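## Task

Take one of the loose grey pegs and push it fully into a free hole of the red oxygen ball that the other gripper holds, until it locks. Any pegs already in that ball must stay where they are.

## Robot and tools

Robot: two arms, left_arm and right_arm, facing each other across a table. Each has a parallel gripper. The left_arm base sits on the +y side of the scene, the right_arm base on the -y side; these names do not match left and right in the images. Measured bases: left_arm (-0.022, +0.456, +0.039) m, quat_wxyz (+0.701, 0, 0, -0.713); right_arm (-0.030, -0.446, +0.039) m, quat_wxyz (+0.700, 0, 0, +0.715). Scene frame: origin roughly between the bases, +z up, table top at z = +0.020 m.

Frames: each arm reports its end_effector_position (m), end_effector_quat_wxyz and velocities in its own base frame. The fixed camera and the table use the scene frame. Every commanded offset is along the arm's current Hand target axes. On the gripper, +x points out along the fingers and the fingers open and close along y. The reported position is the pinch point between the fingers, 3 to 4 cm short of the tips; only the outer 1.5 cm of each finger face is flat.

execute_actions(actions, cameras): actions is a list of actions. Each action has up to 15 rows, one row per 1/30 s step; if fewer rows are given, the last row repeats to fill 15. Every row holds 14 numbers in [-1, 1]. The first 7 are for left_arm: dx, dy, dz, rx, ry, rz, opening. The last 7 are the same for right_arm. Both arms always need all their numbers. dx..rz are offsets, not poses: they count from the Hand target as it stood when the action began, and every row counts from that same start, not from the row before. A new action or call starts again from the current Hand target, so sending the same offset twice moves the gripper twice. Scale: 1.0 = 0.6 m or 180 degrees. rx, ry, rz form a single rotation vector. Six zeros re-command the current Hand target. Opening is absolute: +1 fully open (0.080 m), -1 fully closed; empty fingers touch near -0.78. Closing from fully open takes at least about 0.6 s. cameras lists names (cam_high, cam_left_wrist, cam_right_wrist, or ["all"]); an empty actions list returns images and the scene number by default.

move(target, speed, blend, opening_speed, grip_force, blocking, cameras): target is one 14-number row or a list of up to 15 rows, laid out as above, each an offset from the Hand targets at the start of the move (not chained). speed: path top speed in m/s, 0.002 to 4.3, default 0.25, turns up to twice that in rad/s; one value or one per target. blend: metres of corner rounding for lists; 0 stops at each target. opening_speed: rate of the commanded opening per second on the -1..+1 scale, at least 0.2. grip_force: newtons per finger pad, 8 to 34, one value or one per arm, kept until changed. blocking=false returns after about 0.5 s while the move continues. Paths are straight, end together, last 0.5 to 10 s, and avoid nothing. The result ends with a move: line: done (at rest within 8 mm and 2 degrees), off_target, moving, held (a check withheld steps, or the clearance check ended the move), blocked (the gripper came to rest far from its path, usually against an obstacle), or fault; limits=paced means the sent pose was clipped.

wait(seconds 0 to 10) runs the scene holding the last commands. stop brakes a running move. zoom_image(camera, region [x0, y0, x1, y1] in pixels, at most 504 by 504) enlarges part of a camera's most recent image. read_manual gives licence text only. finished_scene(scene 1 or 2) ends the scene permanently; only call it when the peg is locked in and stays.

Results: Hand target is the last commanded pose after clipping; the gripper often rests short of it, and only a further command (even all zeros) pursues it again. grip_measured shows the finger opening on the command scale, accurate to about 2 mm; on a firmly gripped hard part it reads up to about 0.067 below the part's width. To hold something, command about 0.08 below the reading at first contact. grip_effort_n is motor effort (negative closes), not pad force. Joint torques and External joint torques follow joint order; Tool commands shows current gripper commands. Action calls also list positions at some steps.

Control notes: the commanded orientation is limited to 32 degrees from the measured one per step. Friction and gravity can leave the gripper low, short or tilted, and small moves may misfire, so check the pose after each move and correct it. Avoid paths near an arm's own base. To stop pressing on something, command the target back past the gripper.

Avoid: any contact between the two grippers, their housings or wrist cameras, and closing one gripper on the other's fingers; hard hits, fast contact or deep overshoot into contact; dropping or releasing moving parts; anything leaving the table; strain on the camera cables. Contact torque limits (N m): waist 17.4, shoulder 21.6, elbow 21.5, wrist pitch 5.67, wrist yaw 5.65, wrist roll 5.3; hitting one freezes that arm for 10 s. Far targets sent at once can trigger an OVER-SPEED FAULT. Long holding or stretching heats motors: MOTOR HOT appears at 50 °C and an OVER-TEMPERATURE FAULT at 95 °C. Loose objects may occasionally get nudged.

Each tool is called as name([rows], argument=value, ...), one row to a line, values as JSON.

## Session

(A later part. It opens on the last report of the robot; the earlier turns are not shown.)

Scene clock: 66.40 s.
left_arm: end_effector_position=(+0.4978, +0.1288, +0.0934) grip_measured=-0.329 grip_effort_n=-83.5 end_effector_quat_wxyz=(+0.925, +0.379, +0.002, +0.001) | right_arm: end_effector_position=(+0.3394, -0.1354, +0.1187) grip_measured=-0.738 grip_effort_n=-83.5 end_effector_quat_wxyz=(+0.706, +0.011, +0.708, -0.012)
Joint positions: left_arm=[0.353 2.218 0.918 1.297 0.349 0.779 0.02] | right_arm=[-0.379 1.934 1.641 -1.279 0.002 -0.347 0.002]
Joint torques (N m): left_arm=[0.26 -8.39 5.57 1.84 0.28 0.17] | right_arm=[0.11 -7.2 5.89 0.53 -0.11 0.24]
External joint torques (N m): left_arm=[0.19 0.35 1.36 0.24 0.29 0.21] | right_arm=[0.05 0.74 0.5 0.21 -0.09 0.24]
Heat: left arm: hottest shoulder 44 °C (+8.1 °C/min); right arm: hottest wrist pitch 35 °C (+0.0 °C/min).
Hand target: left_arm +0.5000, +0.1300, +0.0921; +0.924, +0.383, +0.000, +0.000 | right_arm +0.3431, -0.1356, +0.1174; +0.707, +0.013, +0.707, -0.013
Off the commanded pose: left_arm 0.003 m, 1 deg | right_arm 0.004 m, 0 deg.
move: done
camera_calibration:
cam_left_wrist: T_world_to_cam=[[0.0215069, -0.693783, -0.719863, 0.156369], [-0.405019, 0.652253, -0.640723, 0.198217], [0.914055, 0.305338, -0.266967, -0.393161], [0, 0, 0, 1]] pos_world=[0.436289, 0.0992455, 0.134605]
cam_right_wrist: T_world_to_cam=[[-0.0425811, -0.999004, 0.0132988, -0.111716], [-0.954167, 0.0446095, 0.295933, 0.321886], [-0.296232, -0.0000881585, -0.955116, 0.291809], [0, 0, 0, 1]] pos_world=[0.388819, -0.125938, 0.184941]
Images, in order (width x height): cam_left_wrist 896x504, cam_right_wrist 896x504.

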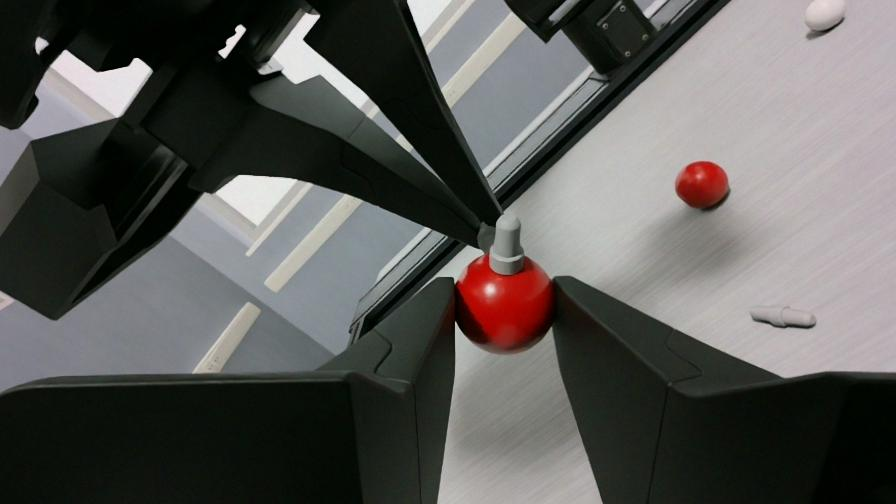

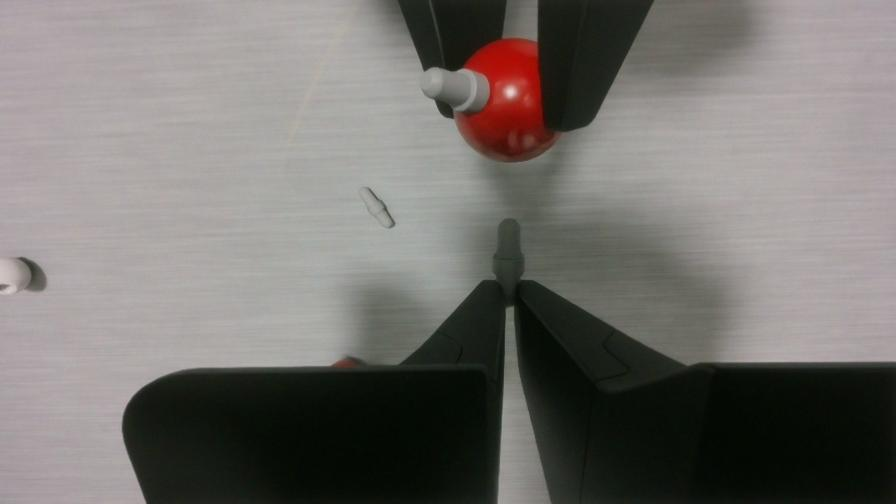

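zoom_image(camera="cam_left_wrist", region=[465, 205, 535, 275])

Scaled by 7.200 from the camera's 896x504 image, which has a finer 1280x720 frame.

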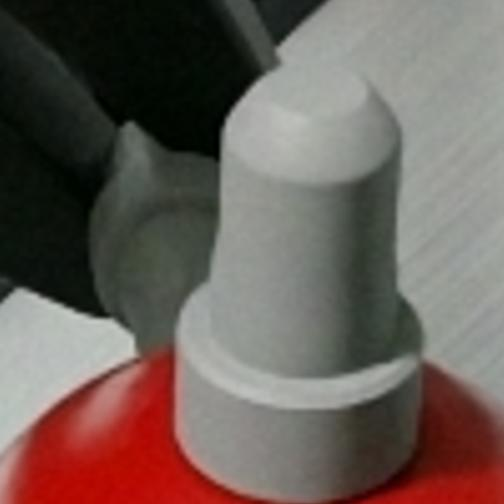

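move(target=[0,0,0,0,0,0,-0.465,0.0083,0,0.0105,0,-0.0194,0,-0.85], speed=0.05, cameras=["cam_left_wrist","cam_right_wrist"])

zoom_image(camera="cam_left_wrist", region=[455, 205, 555, 305])

zoom_image(camera="cam_right_wrist", region=[430, 70, 590, 290])

Scene clock: 78.00 s.
left_arm: end_effector_position=(+0.4978, +0.1288, +0.0935) grip_measured=-0.329 grip_effort_n=-83.5 end_effector_quat_wxyz=(+0.925, +0.379, +0.002, +0.002) | right_arm: end_effector_position=(+0.3504, -0.1366, +0.1101) grip_measured=-0.738 grip_effort_n=-83.5 end_effector_quat_wxyz=(+0.726, +0.010, +0.688, -0.012)
Joint positions: left_arm=[0.353 2.218 0.918 1.297 0.349 0.779 0.02] | right_arm=[-0.379 1.934 1.605 -1.191 -0.017 -0.347 0.002]
Joint torques (N m): left_arm=[0.27 -8.38 5.58 1.83 0.29 0.18] | right_arm=[-0.02 -10.1 3.94 0.61 -0.13 0.15]
External joint torques (N m): left_arm=[0.28 0.44 1.32 0.22 0.28 0.21] | right_arm=[-0.04 -2.02 -1.56 0.21 -0.11 0.15]
Heat: left arm: hottest shoulder 45 °C (+6.0 °C/min); right arm: hottest wrist pitch 35 °C (-3.0 °C/min).
Hand target: left_arm +0.5000, +0.1300, +0.0921; +0.924, +0.383, +0.000, +0.000 | right_arm +0.3494, -0.1359, +0.1124; +0.728, +0.012, +0.685, -0.013
Off the commanded pose: left_arm 0.003 m, 1 deg | right_arm 0.003 m, 1 deg.
move: done
camera_calibration:
cam_left_wrist: T_world_to_cam=[[0.0217445, -0.693656, -0.719978, 0.156269], [-0.404749, 0.652385, -0.640759, 0.198091], [0.914169, 0.305343, -0.266571, -0.393265], [0, 0, 0, 1]] pos_world=[0.43629, 0.0992458, 0.134606]
cam_right_wrist: T_world_to_cam=[[-0.0427673, -0.999013, 0.0120251, -0.112124], [-0.969094, 0.0444074, 0.242663, 0.346036], [-0.242957, -0.00127538, -0.970036, 0.269644], [0, 0, 0, 1]] pos_world=[0.396058, -0.127036, 0.178942]
Images, in order (width x height): cam_left_wrist 896x504, cam_right_wrist 896x504.

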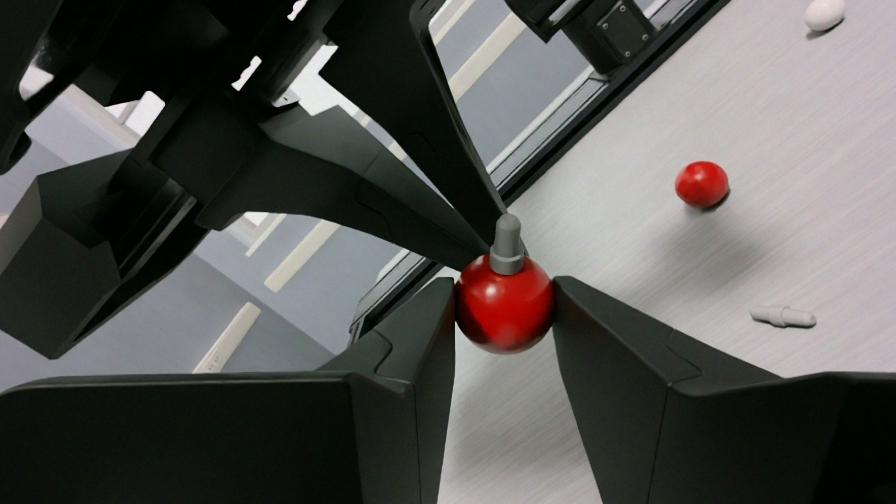

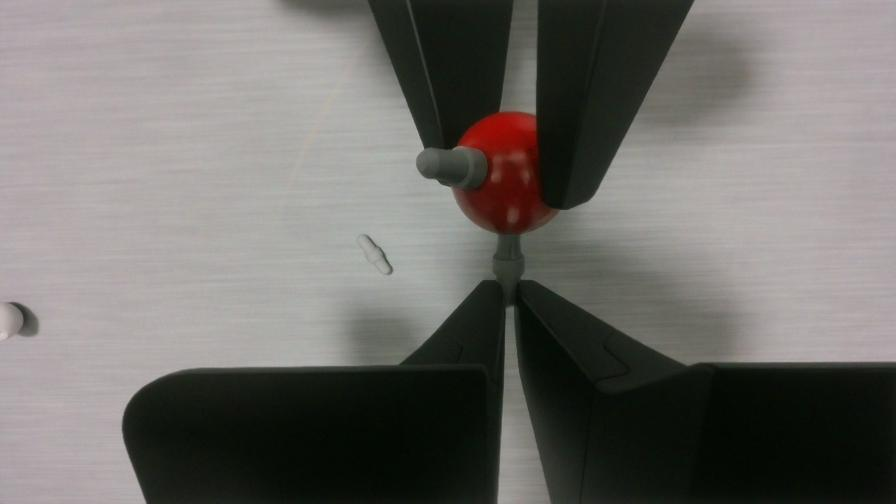

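Scaled by 5.040 from the camera's 896x504 image, which has a finer 1280x720 frame.

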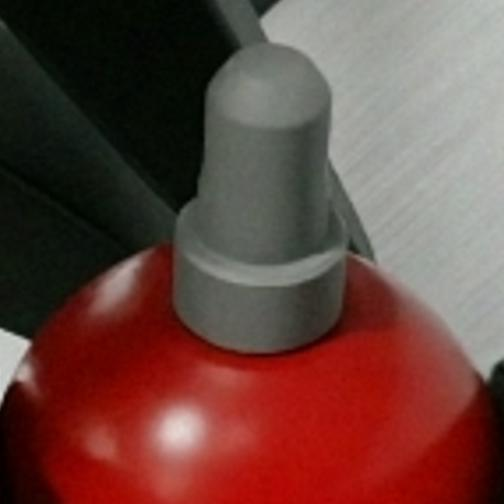

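Scaled by 2.291 from the camera's 896x504 image, which has a finer 1280x720 frame.

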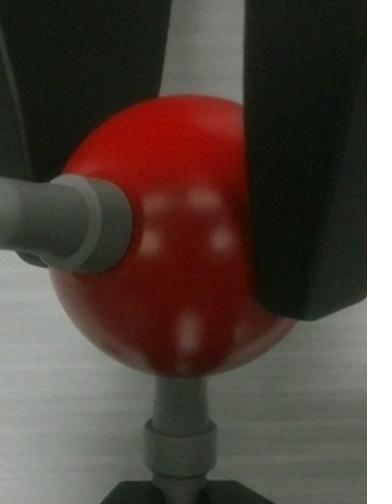

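move(target=[0,0,0,0,0,0,-0.465,-0.008,0.001,-0.01,0,0,0,-0.85], speed=0.05, cameras=["cam_left_wrist","cam_right_wrist"])

zoom_image(camera="cam_left_wrist", region=[455, 205, 555, 305])

zoom_image(camera="cam_right_wrist", region=[430, 70, 590, 290])

Scene clock: 80.93 s.
left_arm: end_effector_position=(+0.4978, +0.1288, +0.0935) grip_measured=-0.329 grip_effort_n=-83.5 end_effector_quat_wxyz=(+0.925, +0.379, +0.002, +0.002) | right_arm: end_effector_position=(+0.3451, -0.1354, +0.1112) grip_measured=-0.738 grip_effort_n=-83.5 end_effector_quat_wxyz=(+0.724, +0.012, +0.690, -0.012)
Joint positions: left_arm=[0.353 2.218 0.918 1.297 0.349 0.779 0.02] | right_arm=[-0.381 1.918 1.588 -1.197 -0.017 -0.347 0.002]
Joint torques (N m): left_arm=[0.27 -8.39 5.57 1.83 0.29 0.17] | right_arm=[-0.19 -11.05 4.09 0.37 -0.13 -0.01]
External joint torques (N m): left_arm=[0.28 0.32 1.39 0.25 0.29 0.21] | right_arm=[-0.19 -3.09 -1.4 -0.02 -0.1 -0.01]
Heat: left arm: hottest shoulder 45 °C (+6.0 °C/min); right arm: hottest shoulder 36 °C (+6.0 °C/min).
Hand target: left_arm +0.5000, +0.1300, +0.0922; +0.924, +0.383, +0.000, +0.000 | right_arm +0.3431, -0.1351, +0.1168; +0.728, +0.012, +0.685, -0.013
Off the commanded pose: left_arm 0.003 m, 1 deg | right_arm 0.006 m, 1 deg.
move: done
camera_calibration:
cam_left_wrist: T_world_to_cam=[[0.0217445, -0.693656, -0.719978, 0.156269], [-0.404749, 0.652385, -0.640759, 0.198091], [0.914169, 0.305343, -0.266571, -0.393265], [0, 0, 0, 1]] pos_world=[0.43629, 0.0992458, 0.134606]
cam_right_wrist: T_world_to_cam=[[-0.0449345, -0.998945, 0.00946561, -0.110031], [-0.967463, 0.0458761, 0.24882, 0.339506], [-0.248992, 0.00202298, -0.968503, 0.271751], [0, 0, 0, 1]] pos_world=[0.391179, -0.12604, 0.179757]
Images, in order (width x height): cam_left_wrist 896x504, cam_right_wrist 896x504.

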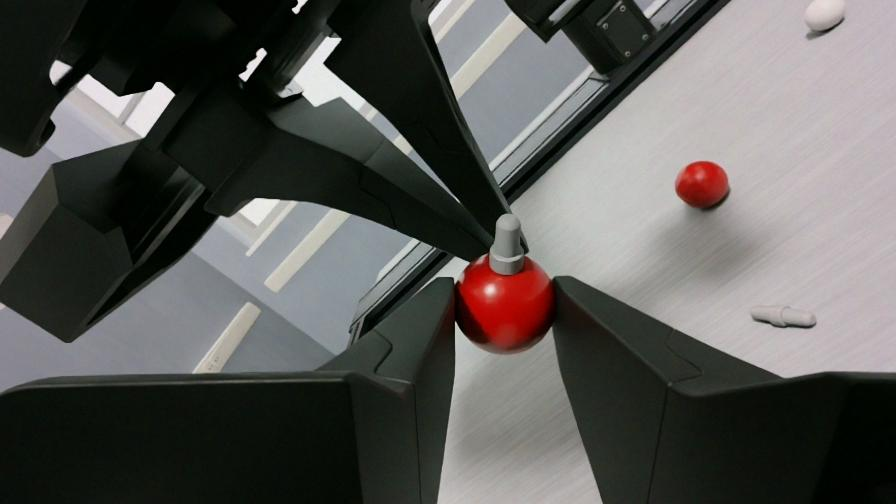

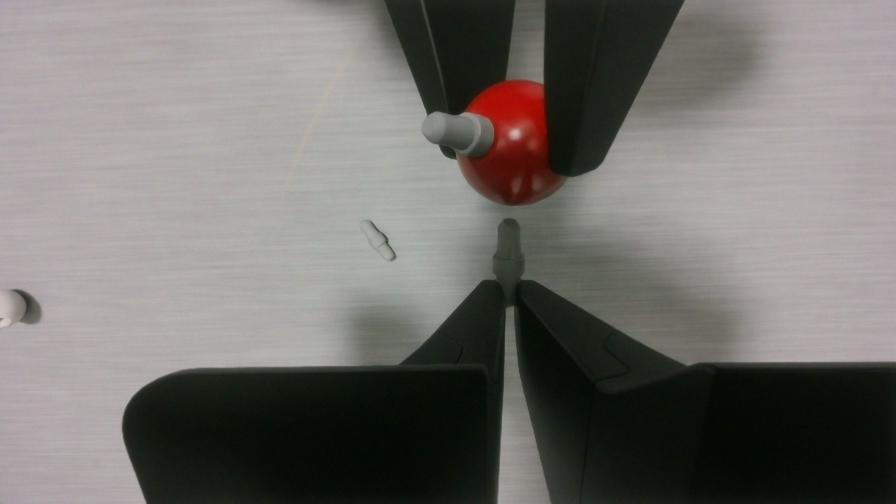

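Scaled by 5.040 from the camera's 896x504 image, which has a finer 1280x720 frame.

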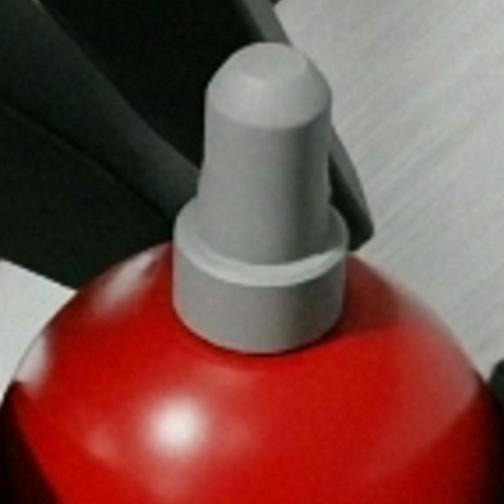

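Scaled by 2.291 from the camera's 896x504 image, which has a finer 1280x720 frame.

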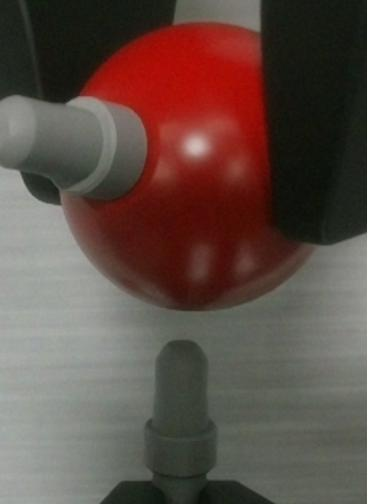

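move([
  [0,0,0,0,0,0,-0.465,-0.016,-0.001,-0.002,0,0,0,-0.85],
  [0,0,0,0,0,0,-0.465,0.006,-0.0018,0.002,0,0,0,-0.85],
], speed=0.05, cameras=["cam_left_wrist","cam_right_wrist"])

zoom_image(camera="cam_left_wrist", region=[455, 205, 555, 305])

zoom_image(camera="cam_right_wrist", region=[430, 70, 590, 290])

Scene clock: 83.53 s.
left_arm: end_effector_position=(+0.4978, +0.1288, +0.0935) grip_measured=-0.329 grip_effort_n=-83.5 end_effector_quat_wxyz=(+0.925, +0.379, +0.002, +0.002) | right_arm: end_effector_position=(+0.3455, -0.1367, +0.1134) grip_measured=-0.738 grip_effort_n=-83.5 end_effector_quat_wxyz=(+0.728, +0.011, +0.686, -0.014)
Joint positions: left_arm=[0.353 2.218 0.918 1.297 0.349 0.779 0.02] | right_arm=[-0.384 1.909 1.585 -1.189 -0.017 -0.347 0.002]
Joint torques (N m): left_arm=[0.26 -8.38 5.56 1.84 0.28 0.17] | right_arm=[-0.15 -9.17 4 0.67 -0.14 -0.04]
External joint torques (N m): left_arm=[0.28 0.43 1.3 0.22 0.28 0.21] | right_arm=[-0.15 -1.19 -1.55 0.24 -0.12 -0.04]
Heat: left arm: hottest shoulder 45 °C (+5.0 °C/min); right arm: hottest shoulder 36 °C (+6.0 °C/min).
Hand target: left_arm +0.5000, +0.1300, +0.0921; +0.924, +0.383, +0.000, +0.000 | right_arm +0.3445, -0.1362, +0.1133; +0.728, +0.012, +0.685, -0.013
Off the commanded pose: left_arm 0.003 m, 1 deg | right_arm 0.001 m, 0 deg.
move: done
camera_calibration:
cam_left_wrist: T_world_to_cam=[[0.0217445, -0.693656, -0.719978, 0.156269], [-0.404749, 0.652385, -0.640759, 0.198091], [0.914169, 0.305343, -0.266571, -0.393265], [0, 0, 0, 1]] pos_world=[0.43629, 0.0992458, 0.134606]
cam_right_wrist: T_world_to_cam=[[-0.0481651, -0.998744, 0.01382, -0.110763], [-0.970324, 0.050068, 0.236569, 0.342341], [-0.236963, -0.00201549, -0.971516, 0.269665], [0, 0, 0, 1]] pos_world=[0.390747, -0.12722, 0.182528]
Images, in order (width x height): cam_left_wrist 896x504, cam_right_wrist 896x504.

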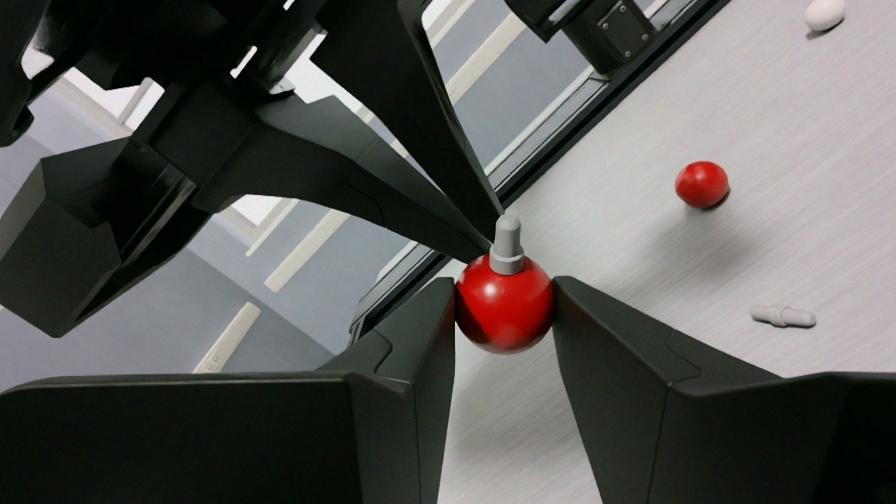

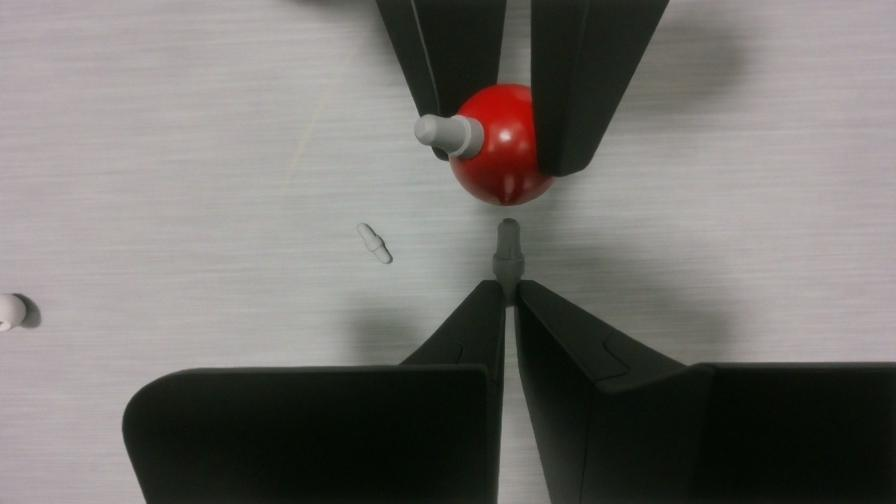

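Scaled by 5.040 from the camera's 896x504 image, which has a finer 1280x720 frame.

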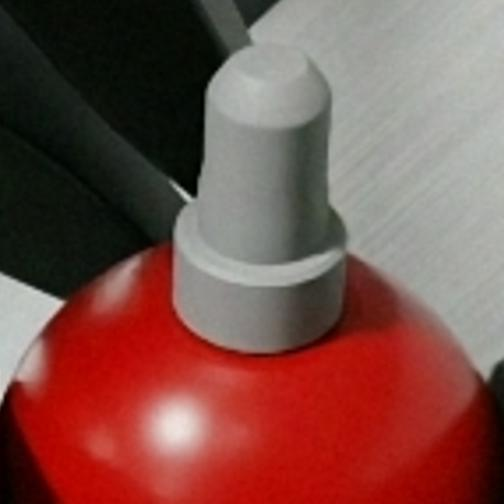

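Scaled by 2.291 from the camera's 896x504 image, which has a finer 1280x720 frame.

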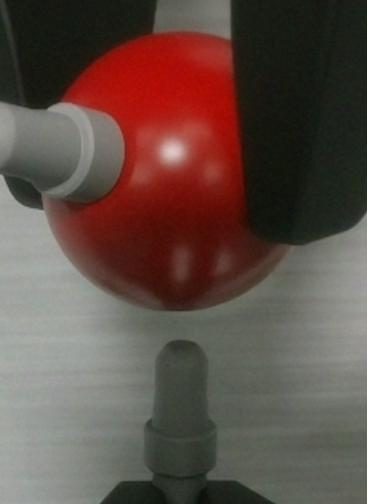

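move(target=[0,0,0,0,0,0,-0.465,-0.001,0,0.0167,0,0,0,-0.85], speed=0.03, cameras=["cam_left_wrist","cam_right_wrist"])

zoom_image(camera="cam_left_wrist", region=[455, 205, 555, 305])

zoom_image(camera="cam_right_wrist", region=[430, 70, 590, 290])

Scene clock: 85.20 s.
left_arm: end_effector_position=(+0.4978, +0.1287, +0.0933) grip_measured=-0.329 grip_effort_n=-83.5 end_effector_quat_wxyz=(+0.925, +0.379, +0.002, +0.001) | right_arm: end_effector_position=(+0.3510, -0.1365, +0.1157) grip_measured=-0.738 grip_effort_n=-83.5 end_effector_quat_wxyz=(+0.728, +0.010, +0.685, -0.013)
Joint positions: left_arm=[0.353 2.218 0.918 1.297 0.349 0.779 0.02] | right_arm=[-0.378 1.928 1.619 -1.204 -0.017 -0.345 0.002]
Joint torques (N m): left_arm=[0.25 -8.42 5.56 1.83 0.27 0.17] | right_arm=[0.29 -7.23 6.02 0.47 -0.13 0.25]
External joint torques (N m): left_arm=[0.22 0.31 1.35 0.24 0.28 0.2] | right_arm=[0.31 0.67 0.57 0.05 -0.11 0.25]
Heat: left arm: hottest shoulder 45 °C (+5.1 °C/min); right arm: hottest shoulder 36 °C (+6.1 °C/min).
Hand target: left_arm +0.5000, +0.1299, +0.0921; +0.924, +0.383, +0.000, +0.000 | right_arm +0.3544, -0.1365, +0.1146; +0.728, +0.012, +0.685, -0.013
Off the commanded pose: left_arm 0.003 m, 1 deg | right_arm 0.004 m, 0 deg.
move: done
camera_calibration:
cam_left_wrist: T_world_to_cam=[[0.021288, -0.693803, -0.71985, 0.156393], [-0.404805, 0.652372, -0.640737, 0.19805], [0.914155, 0.305039, -0.266967, -0.393202], [0, 0, 0, 1]] pos_world=[0.436289, 0.0992451, 0.134505]
cam_right_wrist: T_world_to_cam=[[-0.0435908, -0.998952, 0.0139706, -0.112005], [-0.97072, 0.0456571, 0.235834, 0.34684], [-0.236225, -0.00328136, -0.971693, 0.27278], [0, 0, 0, 1]] pos_world=[0.396239, -0.126828, 0.184827]
Images, in order (width x height): cam_left_wrist 896x504, cam_right_wrist 896x504.

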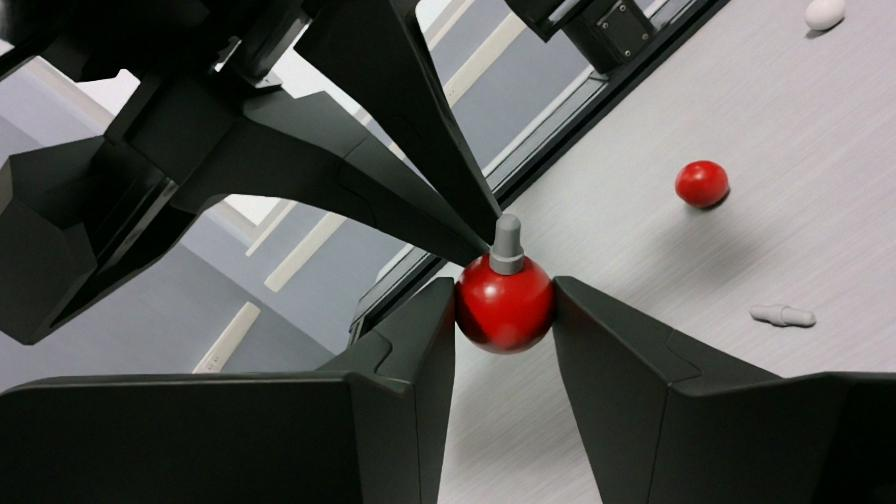

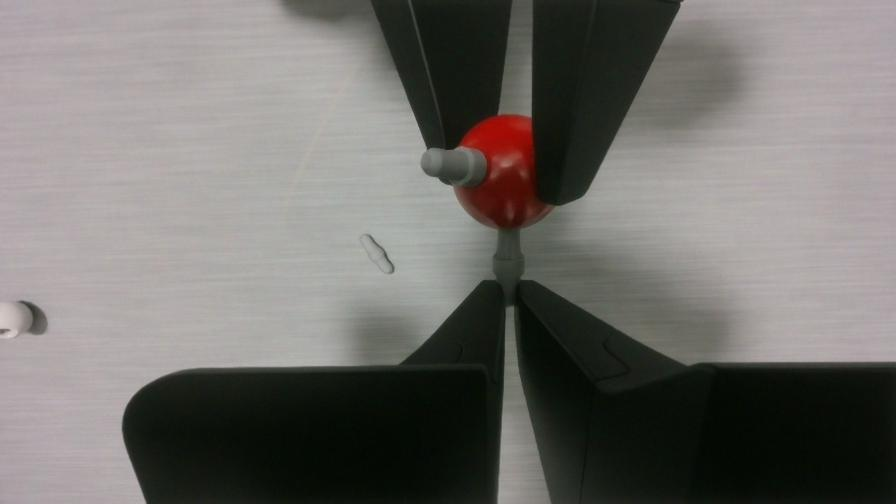

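Scaled by 5.040 from the camera's 896x504 image, which has a finer 1280x720 frame.

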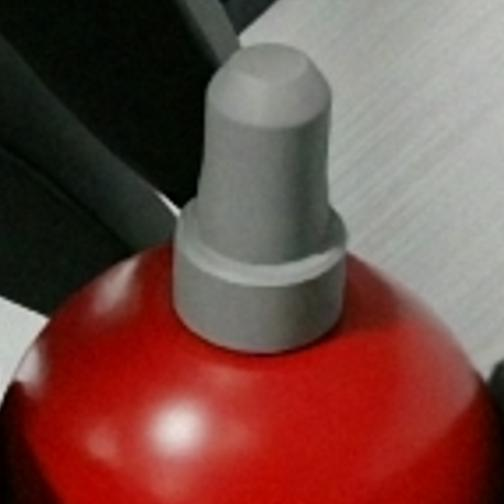

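Scaled by 2.291 from the camera's 896x504 image, which has a finer 1280x720 frame.

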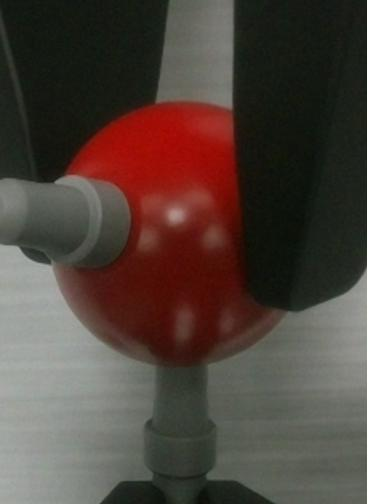

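move(target=[0,0,0,0,0,0,-0.465,0.001,0,0.0085,0,0,0,-0.85], speed=0.03, cameras=["cam_left_wrist","cam_right_wrist"])

zoom_image(camera="cam_left_wrist", region=[455, 205, 555, 305])

zoom_image(camera="cam_right_wrist", region=[430, 70, 590, 290])

Scene clock: 86.73 s.
left_arm: end_effector_position=(+0.4977, +0.1291, +0.0929) grip_measured=-0.329 grip_effort_n=-83.5 end_effector_quat_wxyz=(+0.925, +0.379, +0.003, +0.001) | right_arm: end_effector_position=(+0.3562, -0.1367, +0.1158) grip_measured=-0.738 grip_effort_n=-83.5 end_effector_quat_wxyz=(+0.728, +0.010, +0.685, -0.013)
Joint positions: left_arm=[0.354 2.219 0.918 1.297 0.349 0.779 0.02] | right_arm=[-0.373 1.947 1.645 -1.21 -0.017 -0.341 0.002]
Joint torques (N m): left_arm=[0.2 -8.56 5.57 1.83 0.28 0.17] | right_arm=[0.16 -7.41 6.21 0.45 -0.11 0.24]
External joint torques (N m): left_arm=[0.2 0.17 1.35 0.24 0.28 0.21] | right_arm=[0.19 0.71 0.73 0.04 -0.08 0.24]
Heat: left arm: hottest shoulder 45 °C (+5.0 °C/min); right arm: hottest shoulder 36 °C (+6.0 °C/min).
Hand target: left_arm +0.5000, +0.1300, +0.0922; +0.924, +0.383, +0.000, +0.000 | right_arm +0.3595, -0.1367, +0.1141; +0.728, +0.013, +0.685, -0.013
Off the commanded pose: left_arm 0.003 m, 1 deg | right_arm 0.004 m, 0 deg.
move: done
camera_calibration:
cam_left_wrist: T_world_to_cam=[[0.0212593, -0.6939, -0.719758, 0.156396], [-0.405718, 0.651989, -0.640549, 0.198031], [0.913751, 0.305636, -0.267667, -0.393069], [0, 0, 0, 1]] pos_world=[0.436188, 0.0995455, 0.134205]
cam_right_wrist: T_world_to_cam=[[-0.0436025, -0.998952, 0.0139382, -0.111873], [-0.970891, 0.0456584, 0.235128, 0.351969], [-0.235518, -0.00328035, -0.971865, 0.273828], [0, 0, 0, 1]] pos_world=[0.401337, -0.126928, 0.184925]
Images, in order (width x height): cam_left_wrist 896x504, cam_right_wrist 896x504.

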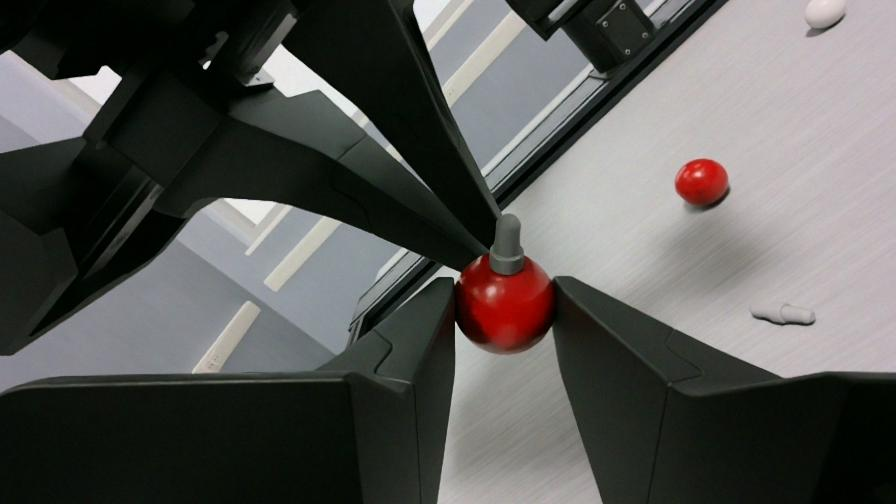

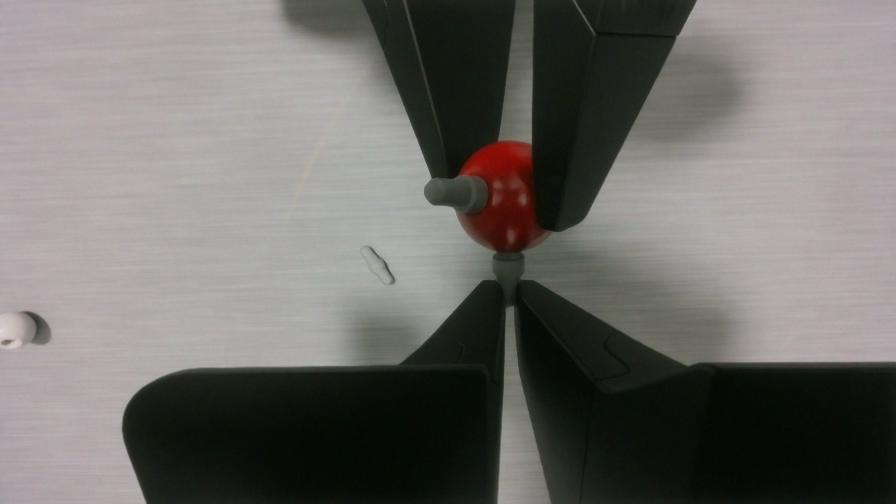

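Scaled by 5.040 from the camera's 896x504 image, which has a finer 1280x720 frame.

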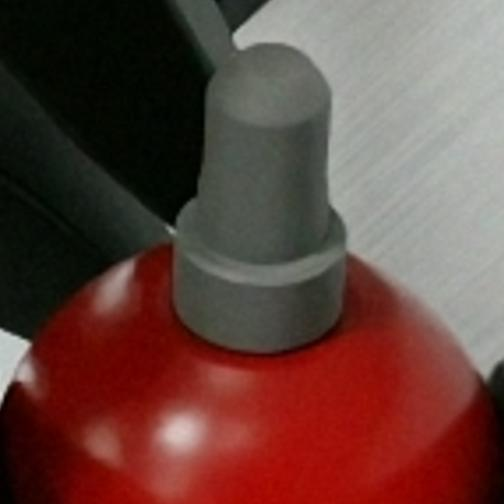

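Scaled by 2.291 from the camera's 896x504 image, which has a finer 1280x720 frame.

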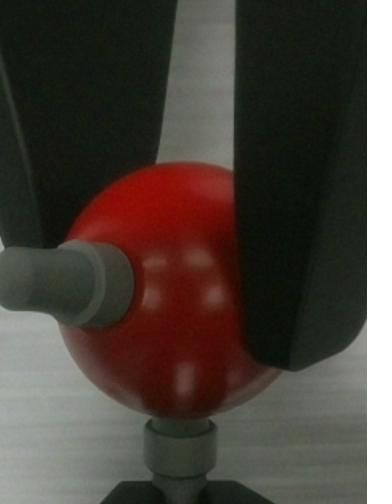

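move(target=[0,0,0,0,0,0,-0.465,0.001,0,0.0085,0,0,0,-0.85], speed=0.03, cameras=["cam_left_wrist","cam_right_wrist"])

zoom_image(camera="cam_left_wrist", region=[430, 205, 580, 365])

zoom_image(camera="cam_right_wrist", region=[430, 120, 590, 310])

Scene clock: 88.63 s.
left_arm: end_effector_position=(+0.4975, +0.1300, +0.0920) grip_measured=-0.329 grip_effort_n=-83.5 end_effector_quat_wxyz=(+0.926, +0.379, +0.004, +0.002) | right_arm: end_effector_position=(+0.3585, -0.1373, +0.1147) grip_measured=-0.738 grip_effort_n=-83.5 end_effector_quat_wxyz=(+0.725, +0.012, +0.688, -0.013)
Joint positions: left_arm=[0.356 2.221 0.918 1.297 0.349 0.779 0.02] | right_arm=[-0.373 1.965 1.667 -1.224 -0.017 -0.336 0.002]
Joint torques (N m): left_arm=[0.02 -8.81 5.55 1.83 0.27 0.17] | right_arm=[0.54 -7.25 6.64 1 -0.12 0.23]
External joint torques (N m): left_arm=[0 0 1.31 0.22 0.28 0.21] | right_arm=[0.64 1.04 1.14 0.6 -0.1 0.22]
Heat: left arm: hottest shoulder 45 °C (+5.0 °C/min); right arm: hottest shoulder 36 °C (+6.0 °C/min).
Hand target: left_arm +0.5000, +0.1301, +0.0922; +0.924, +0.383, +0.000, +0.000 | right_arm +0.3646, -0.1369, +0.1139; +0.728, +0.013, +0.685, -0.013
Off the commanded pose: left_arm 0.003 m, 1 deg | right_arm 0.006 m, 1 deg.
move: done
camera_calibration:
cam_left_wrist: T_world_to_cam=[[0.0213598, -0.694367, -0.719304, 0.156389], [-0.408081, 0.65075, -0.640307, 0.198011], [0.912696, 0.307212, -0.269458, -0.392923], [0, 0, 0, 1]] pos_world=[0.436083, 0.100446, 0.133403]
cam_right_wrist: T_world_to_cam=[[-0.0472813, -0.998822, 0.0108802, -0.110757], [-0.968471, 0.0485064, 0.244358, 0.353003], [-0.244598, 0.00101643, -0.969624, 0.276912], [0, 0, 0, 1]] pos_world=[0.404369, -0.128031, 0.183447]
Images, in order (width x height): cam_left_wrist 896x504, cam_right_wrist 896x504.

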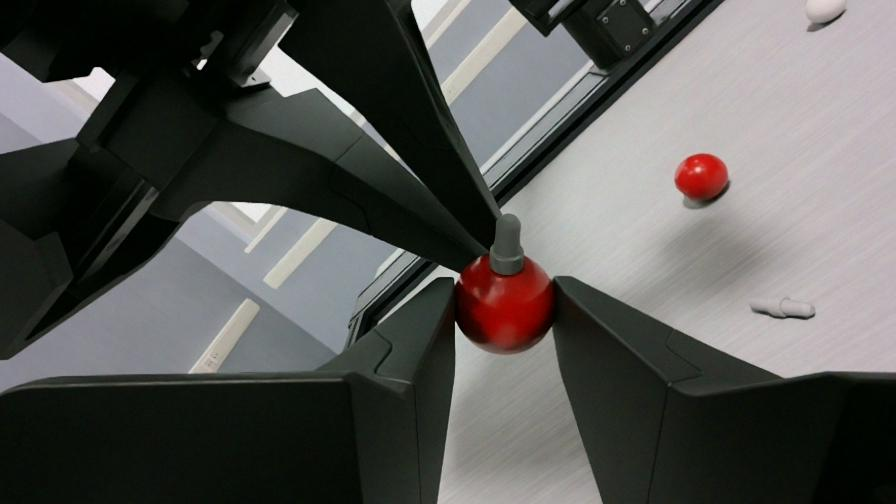

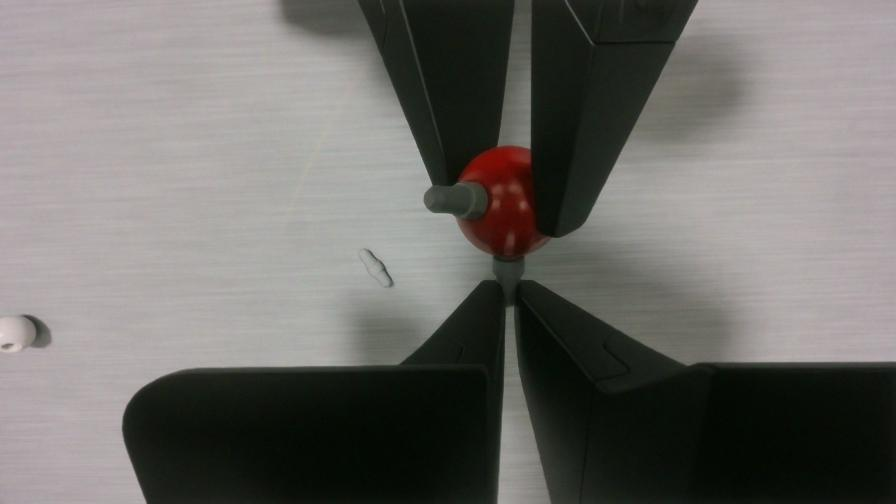

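Scaled by 3.150 from the camera's 896x504 image, which has a finer 1280x720 frame.

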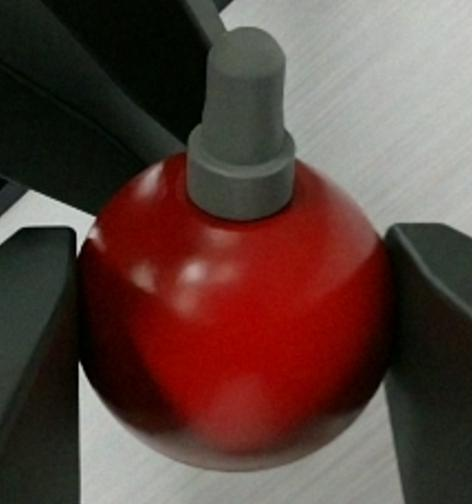

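Scaled by 2.653 from the camera's 896x504 image, which has a finer 1280x720 frame.

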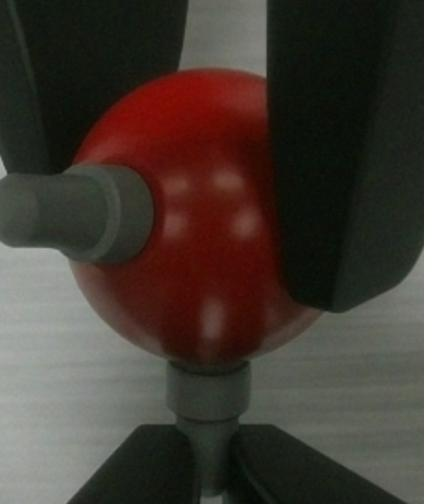

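move([
  [0,0,0,0,0,0,-0.465,0,0,0.01,0,0,0,-0.85],
  [0.004,0,0,0,0,0,-0.465,0,0,0.02,0,0,0,-0.85],
], speed=0.03, cameras=["cam_left_wrist","cam_right_wrist"])

zoom_image(camera="cam_right_wrist", region=[430, 120, 590, 310])

Scene clock: 90.90 s.
left_arm: end_effector_position=(+0.4967, +0.1324, +0.0889) grip_measured=-0.329 grip_effort_n=-83.5 end_effector_quat_wxyz=(+0.926, +0.377, +0.009, +0.003) | right_arm: end_effector_position=(+0.3628, -0.1401, +0.1120) grip_measured=-0.738 grip_effort_n=-83.5 end_effector_quat_wxyz=(+0.714, +0.015, +0.699, -0.016)
Joint positions: left_arm=[0.361 2.226 0.918 1.293 0.35 0.779 0.02] | right_arm=[-0.371 2.011 1.723 -1.262 -0.007 -0.327 0.002]
Joint torques (N m): left_arm=[-0.69 -8.83 6.7 1.74 0.18 0.17] | right_arm=[1.31 -7.69 7.76 2.14 -0.44 0.23]
External joint torques (N m): left_arm=[-0.68 -0.09 2.51 0.15 0.17 0.2] | right_arm=[1.3 0.92 2.27 1.79 -0.42 0.22]
Heat: left arm: hottest shoulder 45 °C (+5.0 °C/min); right arm: hottest shoulder 36 °C (+6.0 °C/min).
Hand target: left_arm +0.5024, +0.1300, +0.0920; +0.924, +0.383, +0.000, +0.000 | right_arm +0.3766, -0.1374, +0.1146; +0.728, +0.013, +0.685, -0.013
Off the commanded pose: left_arm 0.007 m, 1 deg | right_arm 0.014 m, 2 deg.
move: off_target (right_arm)
camera_calibration:
cam_left_wrist: T_world_to_cam=[[0.0186078, -0.696473, -0.717342, 0.157201], [-0.41633, 0.646909, -0.638888, 0.198623], [0.909023, 0.310539, -0.277925, -0.391733], [0, 0, 0, 1]] pos_world=[0.435862, 0.102644, 0.130793]
cam_right_wrist: T_world_to_cam=[[-0.055321, -0.998405, 0.0112676, -0.110301], [-0.960137, 0.0562906, 0.273805, 0.352781], [-0.274003, 0.00432875, -0.961719, 0.285585], [0, 0, 0, 1]] pos_world=[0.410867, -0.13122, 0.179303]
Images, in order (width x height): cam_left_wrist 896x504, cam_right_wrist 896x504.

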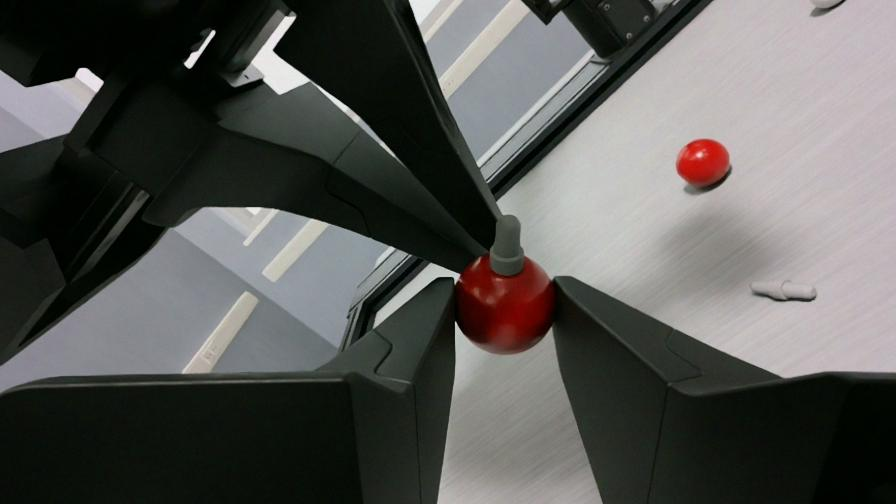

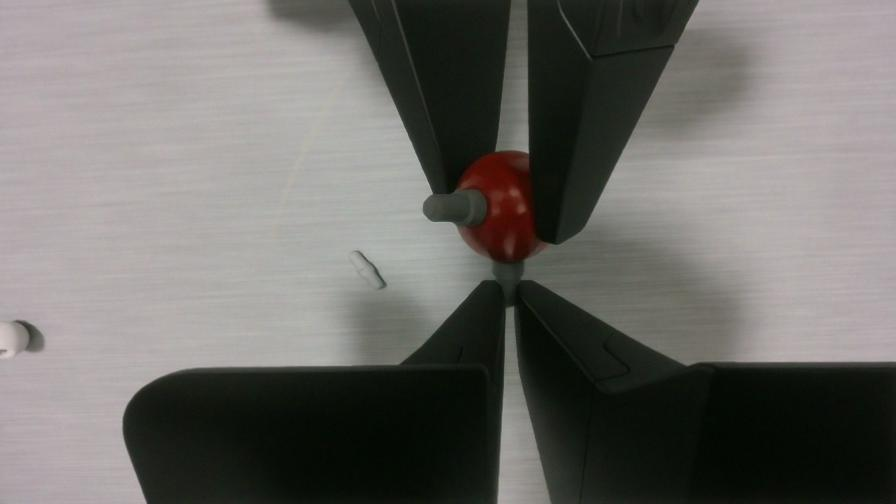

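Scaled by 2.653 from the camera's 896x504 image, which has a finer 1280x720 frame.

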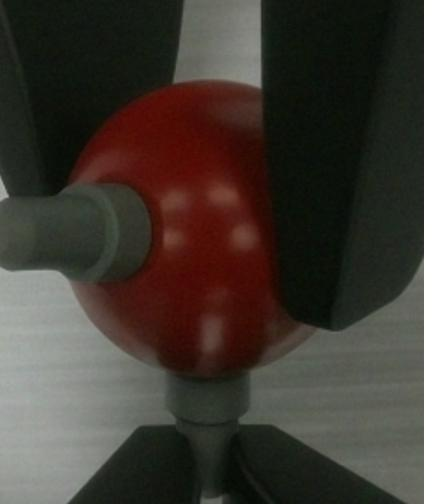

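move([
  [0.004,0,0.003,0,0,0,-0.465,-0.003,0,0.01,0,-0.005,0,-0.85],
  [0.008,-0.002,0.006,0,0,0,-0.465,-0.006,0.003,0.02,0,-0.01,0,-0.85],
], speed=0.03, cameras=["cam_left_wrist","cam_right_wrist"])

zoom_image(camera="cam_right_wrist", region=[430, 120, 590, 310])

Scene clock: 92.83 s.
left_arm: end_effector_position=(+0.4967, +0.1329, +0.0868) grip_measured=-0.329 grip_effort_n=-83.5 end_effector_quat_wxyz=(+0.927, +0.376, +0.013, +0.002) | right_arm: end_effector_position=(+0.3658, -0.1404, +0.1110) grip_measured=-0.738 grip_effort_n=-83.5 end_effector_quat_wxyz=(+0.712, +0.019, +0.701, -0.018)
Joint positions: left_arm=[0.361 2.226 0.918 1.283 0.347 0.779 0.02] | right_arm=[-0.369 2.029 1.745 -1.272 -0.007 -0.317 0.002]
Joint torques (N m): left_arm=[-1.95 -8.9 8.27 1.53 -0.2 0.16] | right_arm=[2.09 -8.28 9.55 3.57 -0.78 0.22]
External joint torques (N m): left_arm=[-1.88 -0.2 4.13 -0.05 -0.21 0.19] | right_arm=[2.13 0.25 4.18 3.23 -0.76 0.22]
Heat: left arm: hottest shoulder 45 °C (+4.0 °C/min); right arm: hottest shoulder 36 °C (+6.0 °C/min).
Hand target: left_arm +0.5072, +0.1266, +0.0938; +0.924, +0.383, +0.000, +0.000 | right_arm +0.3884, -0.1359, +0.1190; +0.739, +0.012, +0.674, -0.013
Off the commanded pose: left_arm 0.014 m, 2 deg | right_arm 0.024 m, 4 deg.
move: off_target (left_arm, right_arm)
camera_calibration:
cam_left_wrist: T_world_to_cam=[[0.0140952, -0.698933, -0.715048, 0.158383], [-0.424199, 0.643395, -0.637258, 0.201207], [0.905459, 0.312305, -0.287418, -0.38999], [0, 0, 0, 1]] pos_world=[0.43624, 0.103039, 0.129382]
cam_right_wrist: T_world_to_cam=[[-0.0628952, -0.997978, 0.00922389, -0.107438], [-0.958116, 0.0629651, 0.279374, 0.355403], [-0.27939, 0.00873373, -0.960138, 0.287891], [0, 0, 0, 1]] pos_world=[0.414193, -0.132113, 0.178115]
Images, in order (width x height): cam_left_wrist 896x504, cam_right_wrist 896x504.

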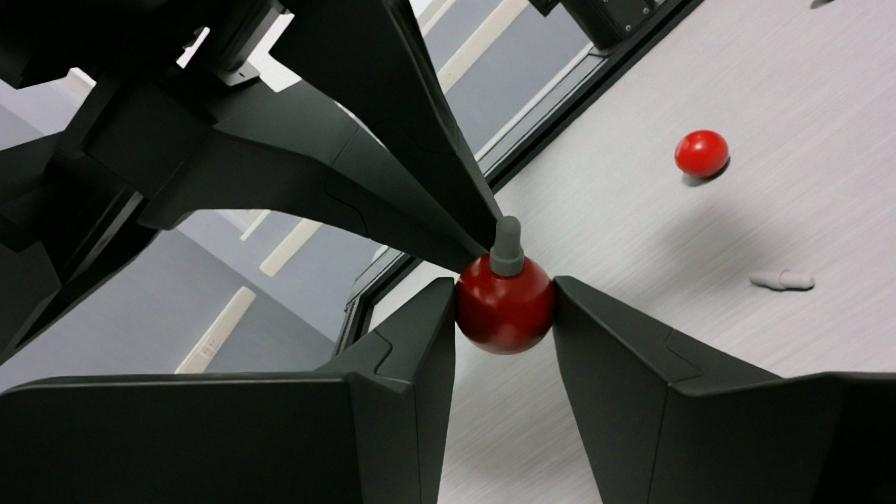

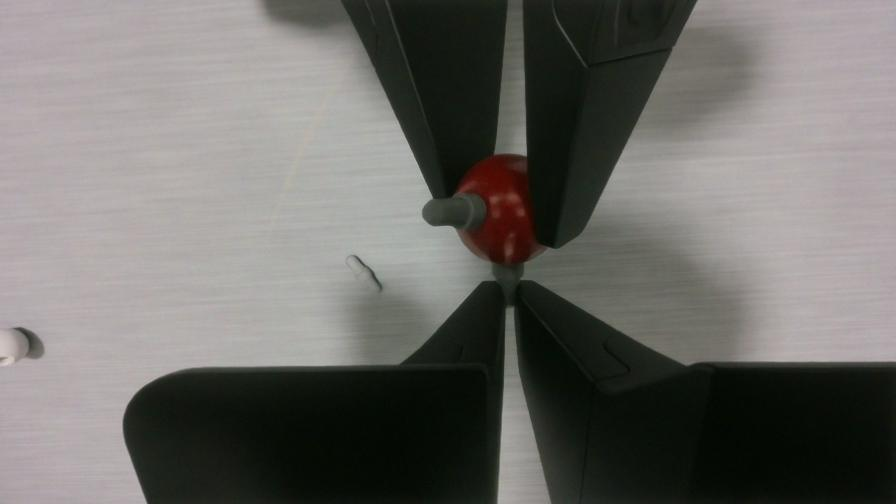

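Scaled by 2.653 from the camera's 896x504 image, which has a finer 1280x720 frame.

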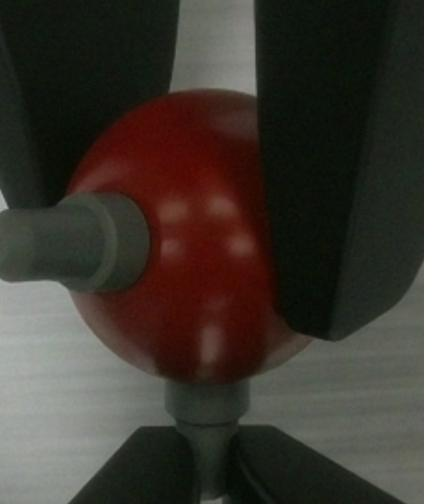

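move([
  [0.006,-0.002,0.004,0,0,0,-0.465,0,0.003,0.012,0,-0.005,0,-0.85],
], speed=0.03, cameras=["cam_right_wrist"])

zoom_image(camera="cam_right_wrist", region=[430, 120, 590, 310])

Scene clock: 94.23 s.
left_arm: end_effector_position=(+0.4969, +0.1332, +0.0850) grip_measured=-0.329 grip_effort_n=-83.5 end_effector_quat_wxyz=(+0.927, +0.374, +0.019, +0.004) | right_arm: end_effector_position=(+0.3675, -0.1407, +0.1092) grip_measured=-0.738 grip_effort_n=-83.5 end_effector_quat_wxyz=(+0.710, +0.021, +0.703, -0.020)
Joint positions: left_arm=[0.359 2.226 0.918 1.274 0.338 0.779 0.02] | right_arm=[-0.367 2.04 1.754 -1.275 -0.004 -0.309 0.002]
Joint torques (N m): left_arm=[-2.7 -8.77 9.38 1.55 -0.2 0.15] | right_arm=[2.82 -8.63 10.46 4.37 -1 0.24]
External joint torques (N m): left_arm=[-2.68 -0.05 5.21 -0.04 -0.21 0.19] | right_arm=[2.8 -0.03 5.1 4.04 -0.98 0.24]
Heat: left arm: hottest shoulder 45 °C (+4.1 °C/min); right arm: hottest shoulder 37 °C (+7.1 °C/min).
Hand target: left_arm +0.5108, +0.1240, +0.0946; +0.924, +0.383, +0.000, +0.000 | right_arm +0.3957, -0.1345, +0.1197; +0.744, +0.012, +0.668, -0.013
Off the commanded pose: left_arm 0.019 m, 2 deg | right_arm 0.031 m, 6 deg.
move: off_target (left_arm, right_arm)
camera_calibration:
cam_right_wrist: T_world_to_cam=[[-0.0685241, -0.997592, 0.0106645, -0.105631], [-0.956232, 0.0687236, 0.284425, 0.357142], [-0.284473, 0.00929224, -0.958639, 0.288405], [0, 0, 0, 1]] pos_world=[0.416316, -0.132601, 0.176023]
Images, in order (width x height): cam_right_wrist 896x504.

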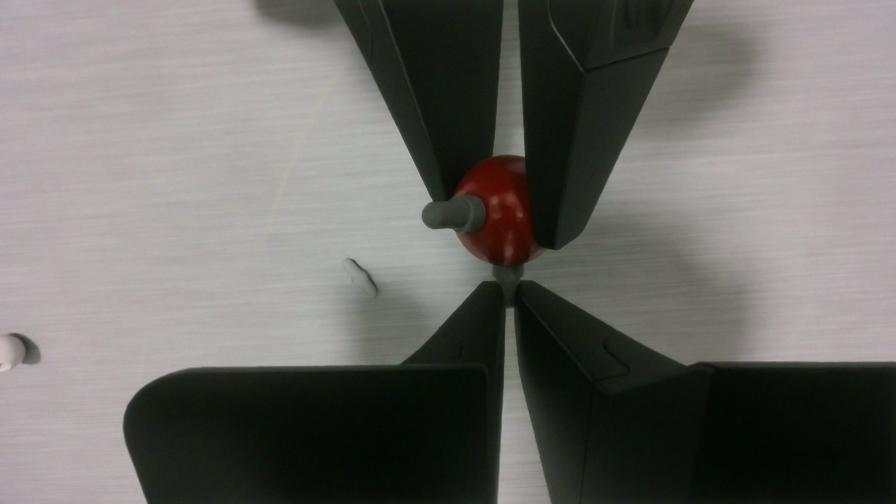

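Scaled by 2.653 from the camera's 896x504 image, which has a finer 1280x720 frame.

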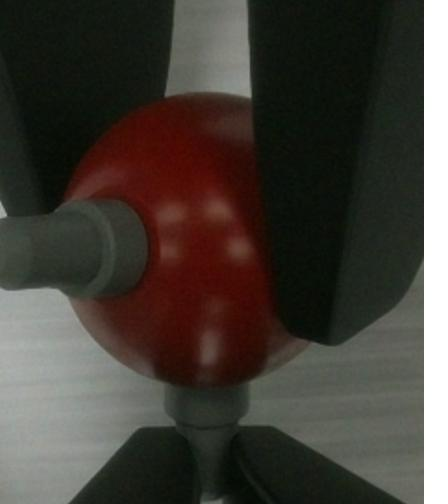

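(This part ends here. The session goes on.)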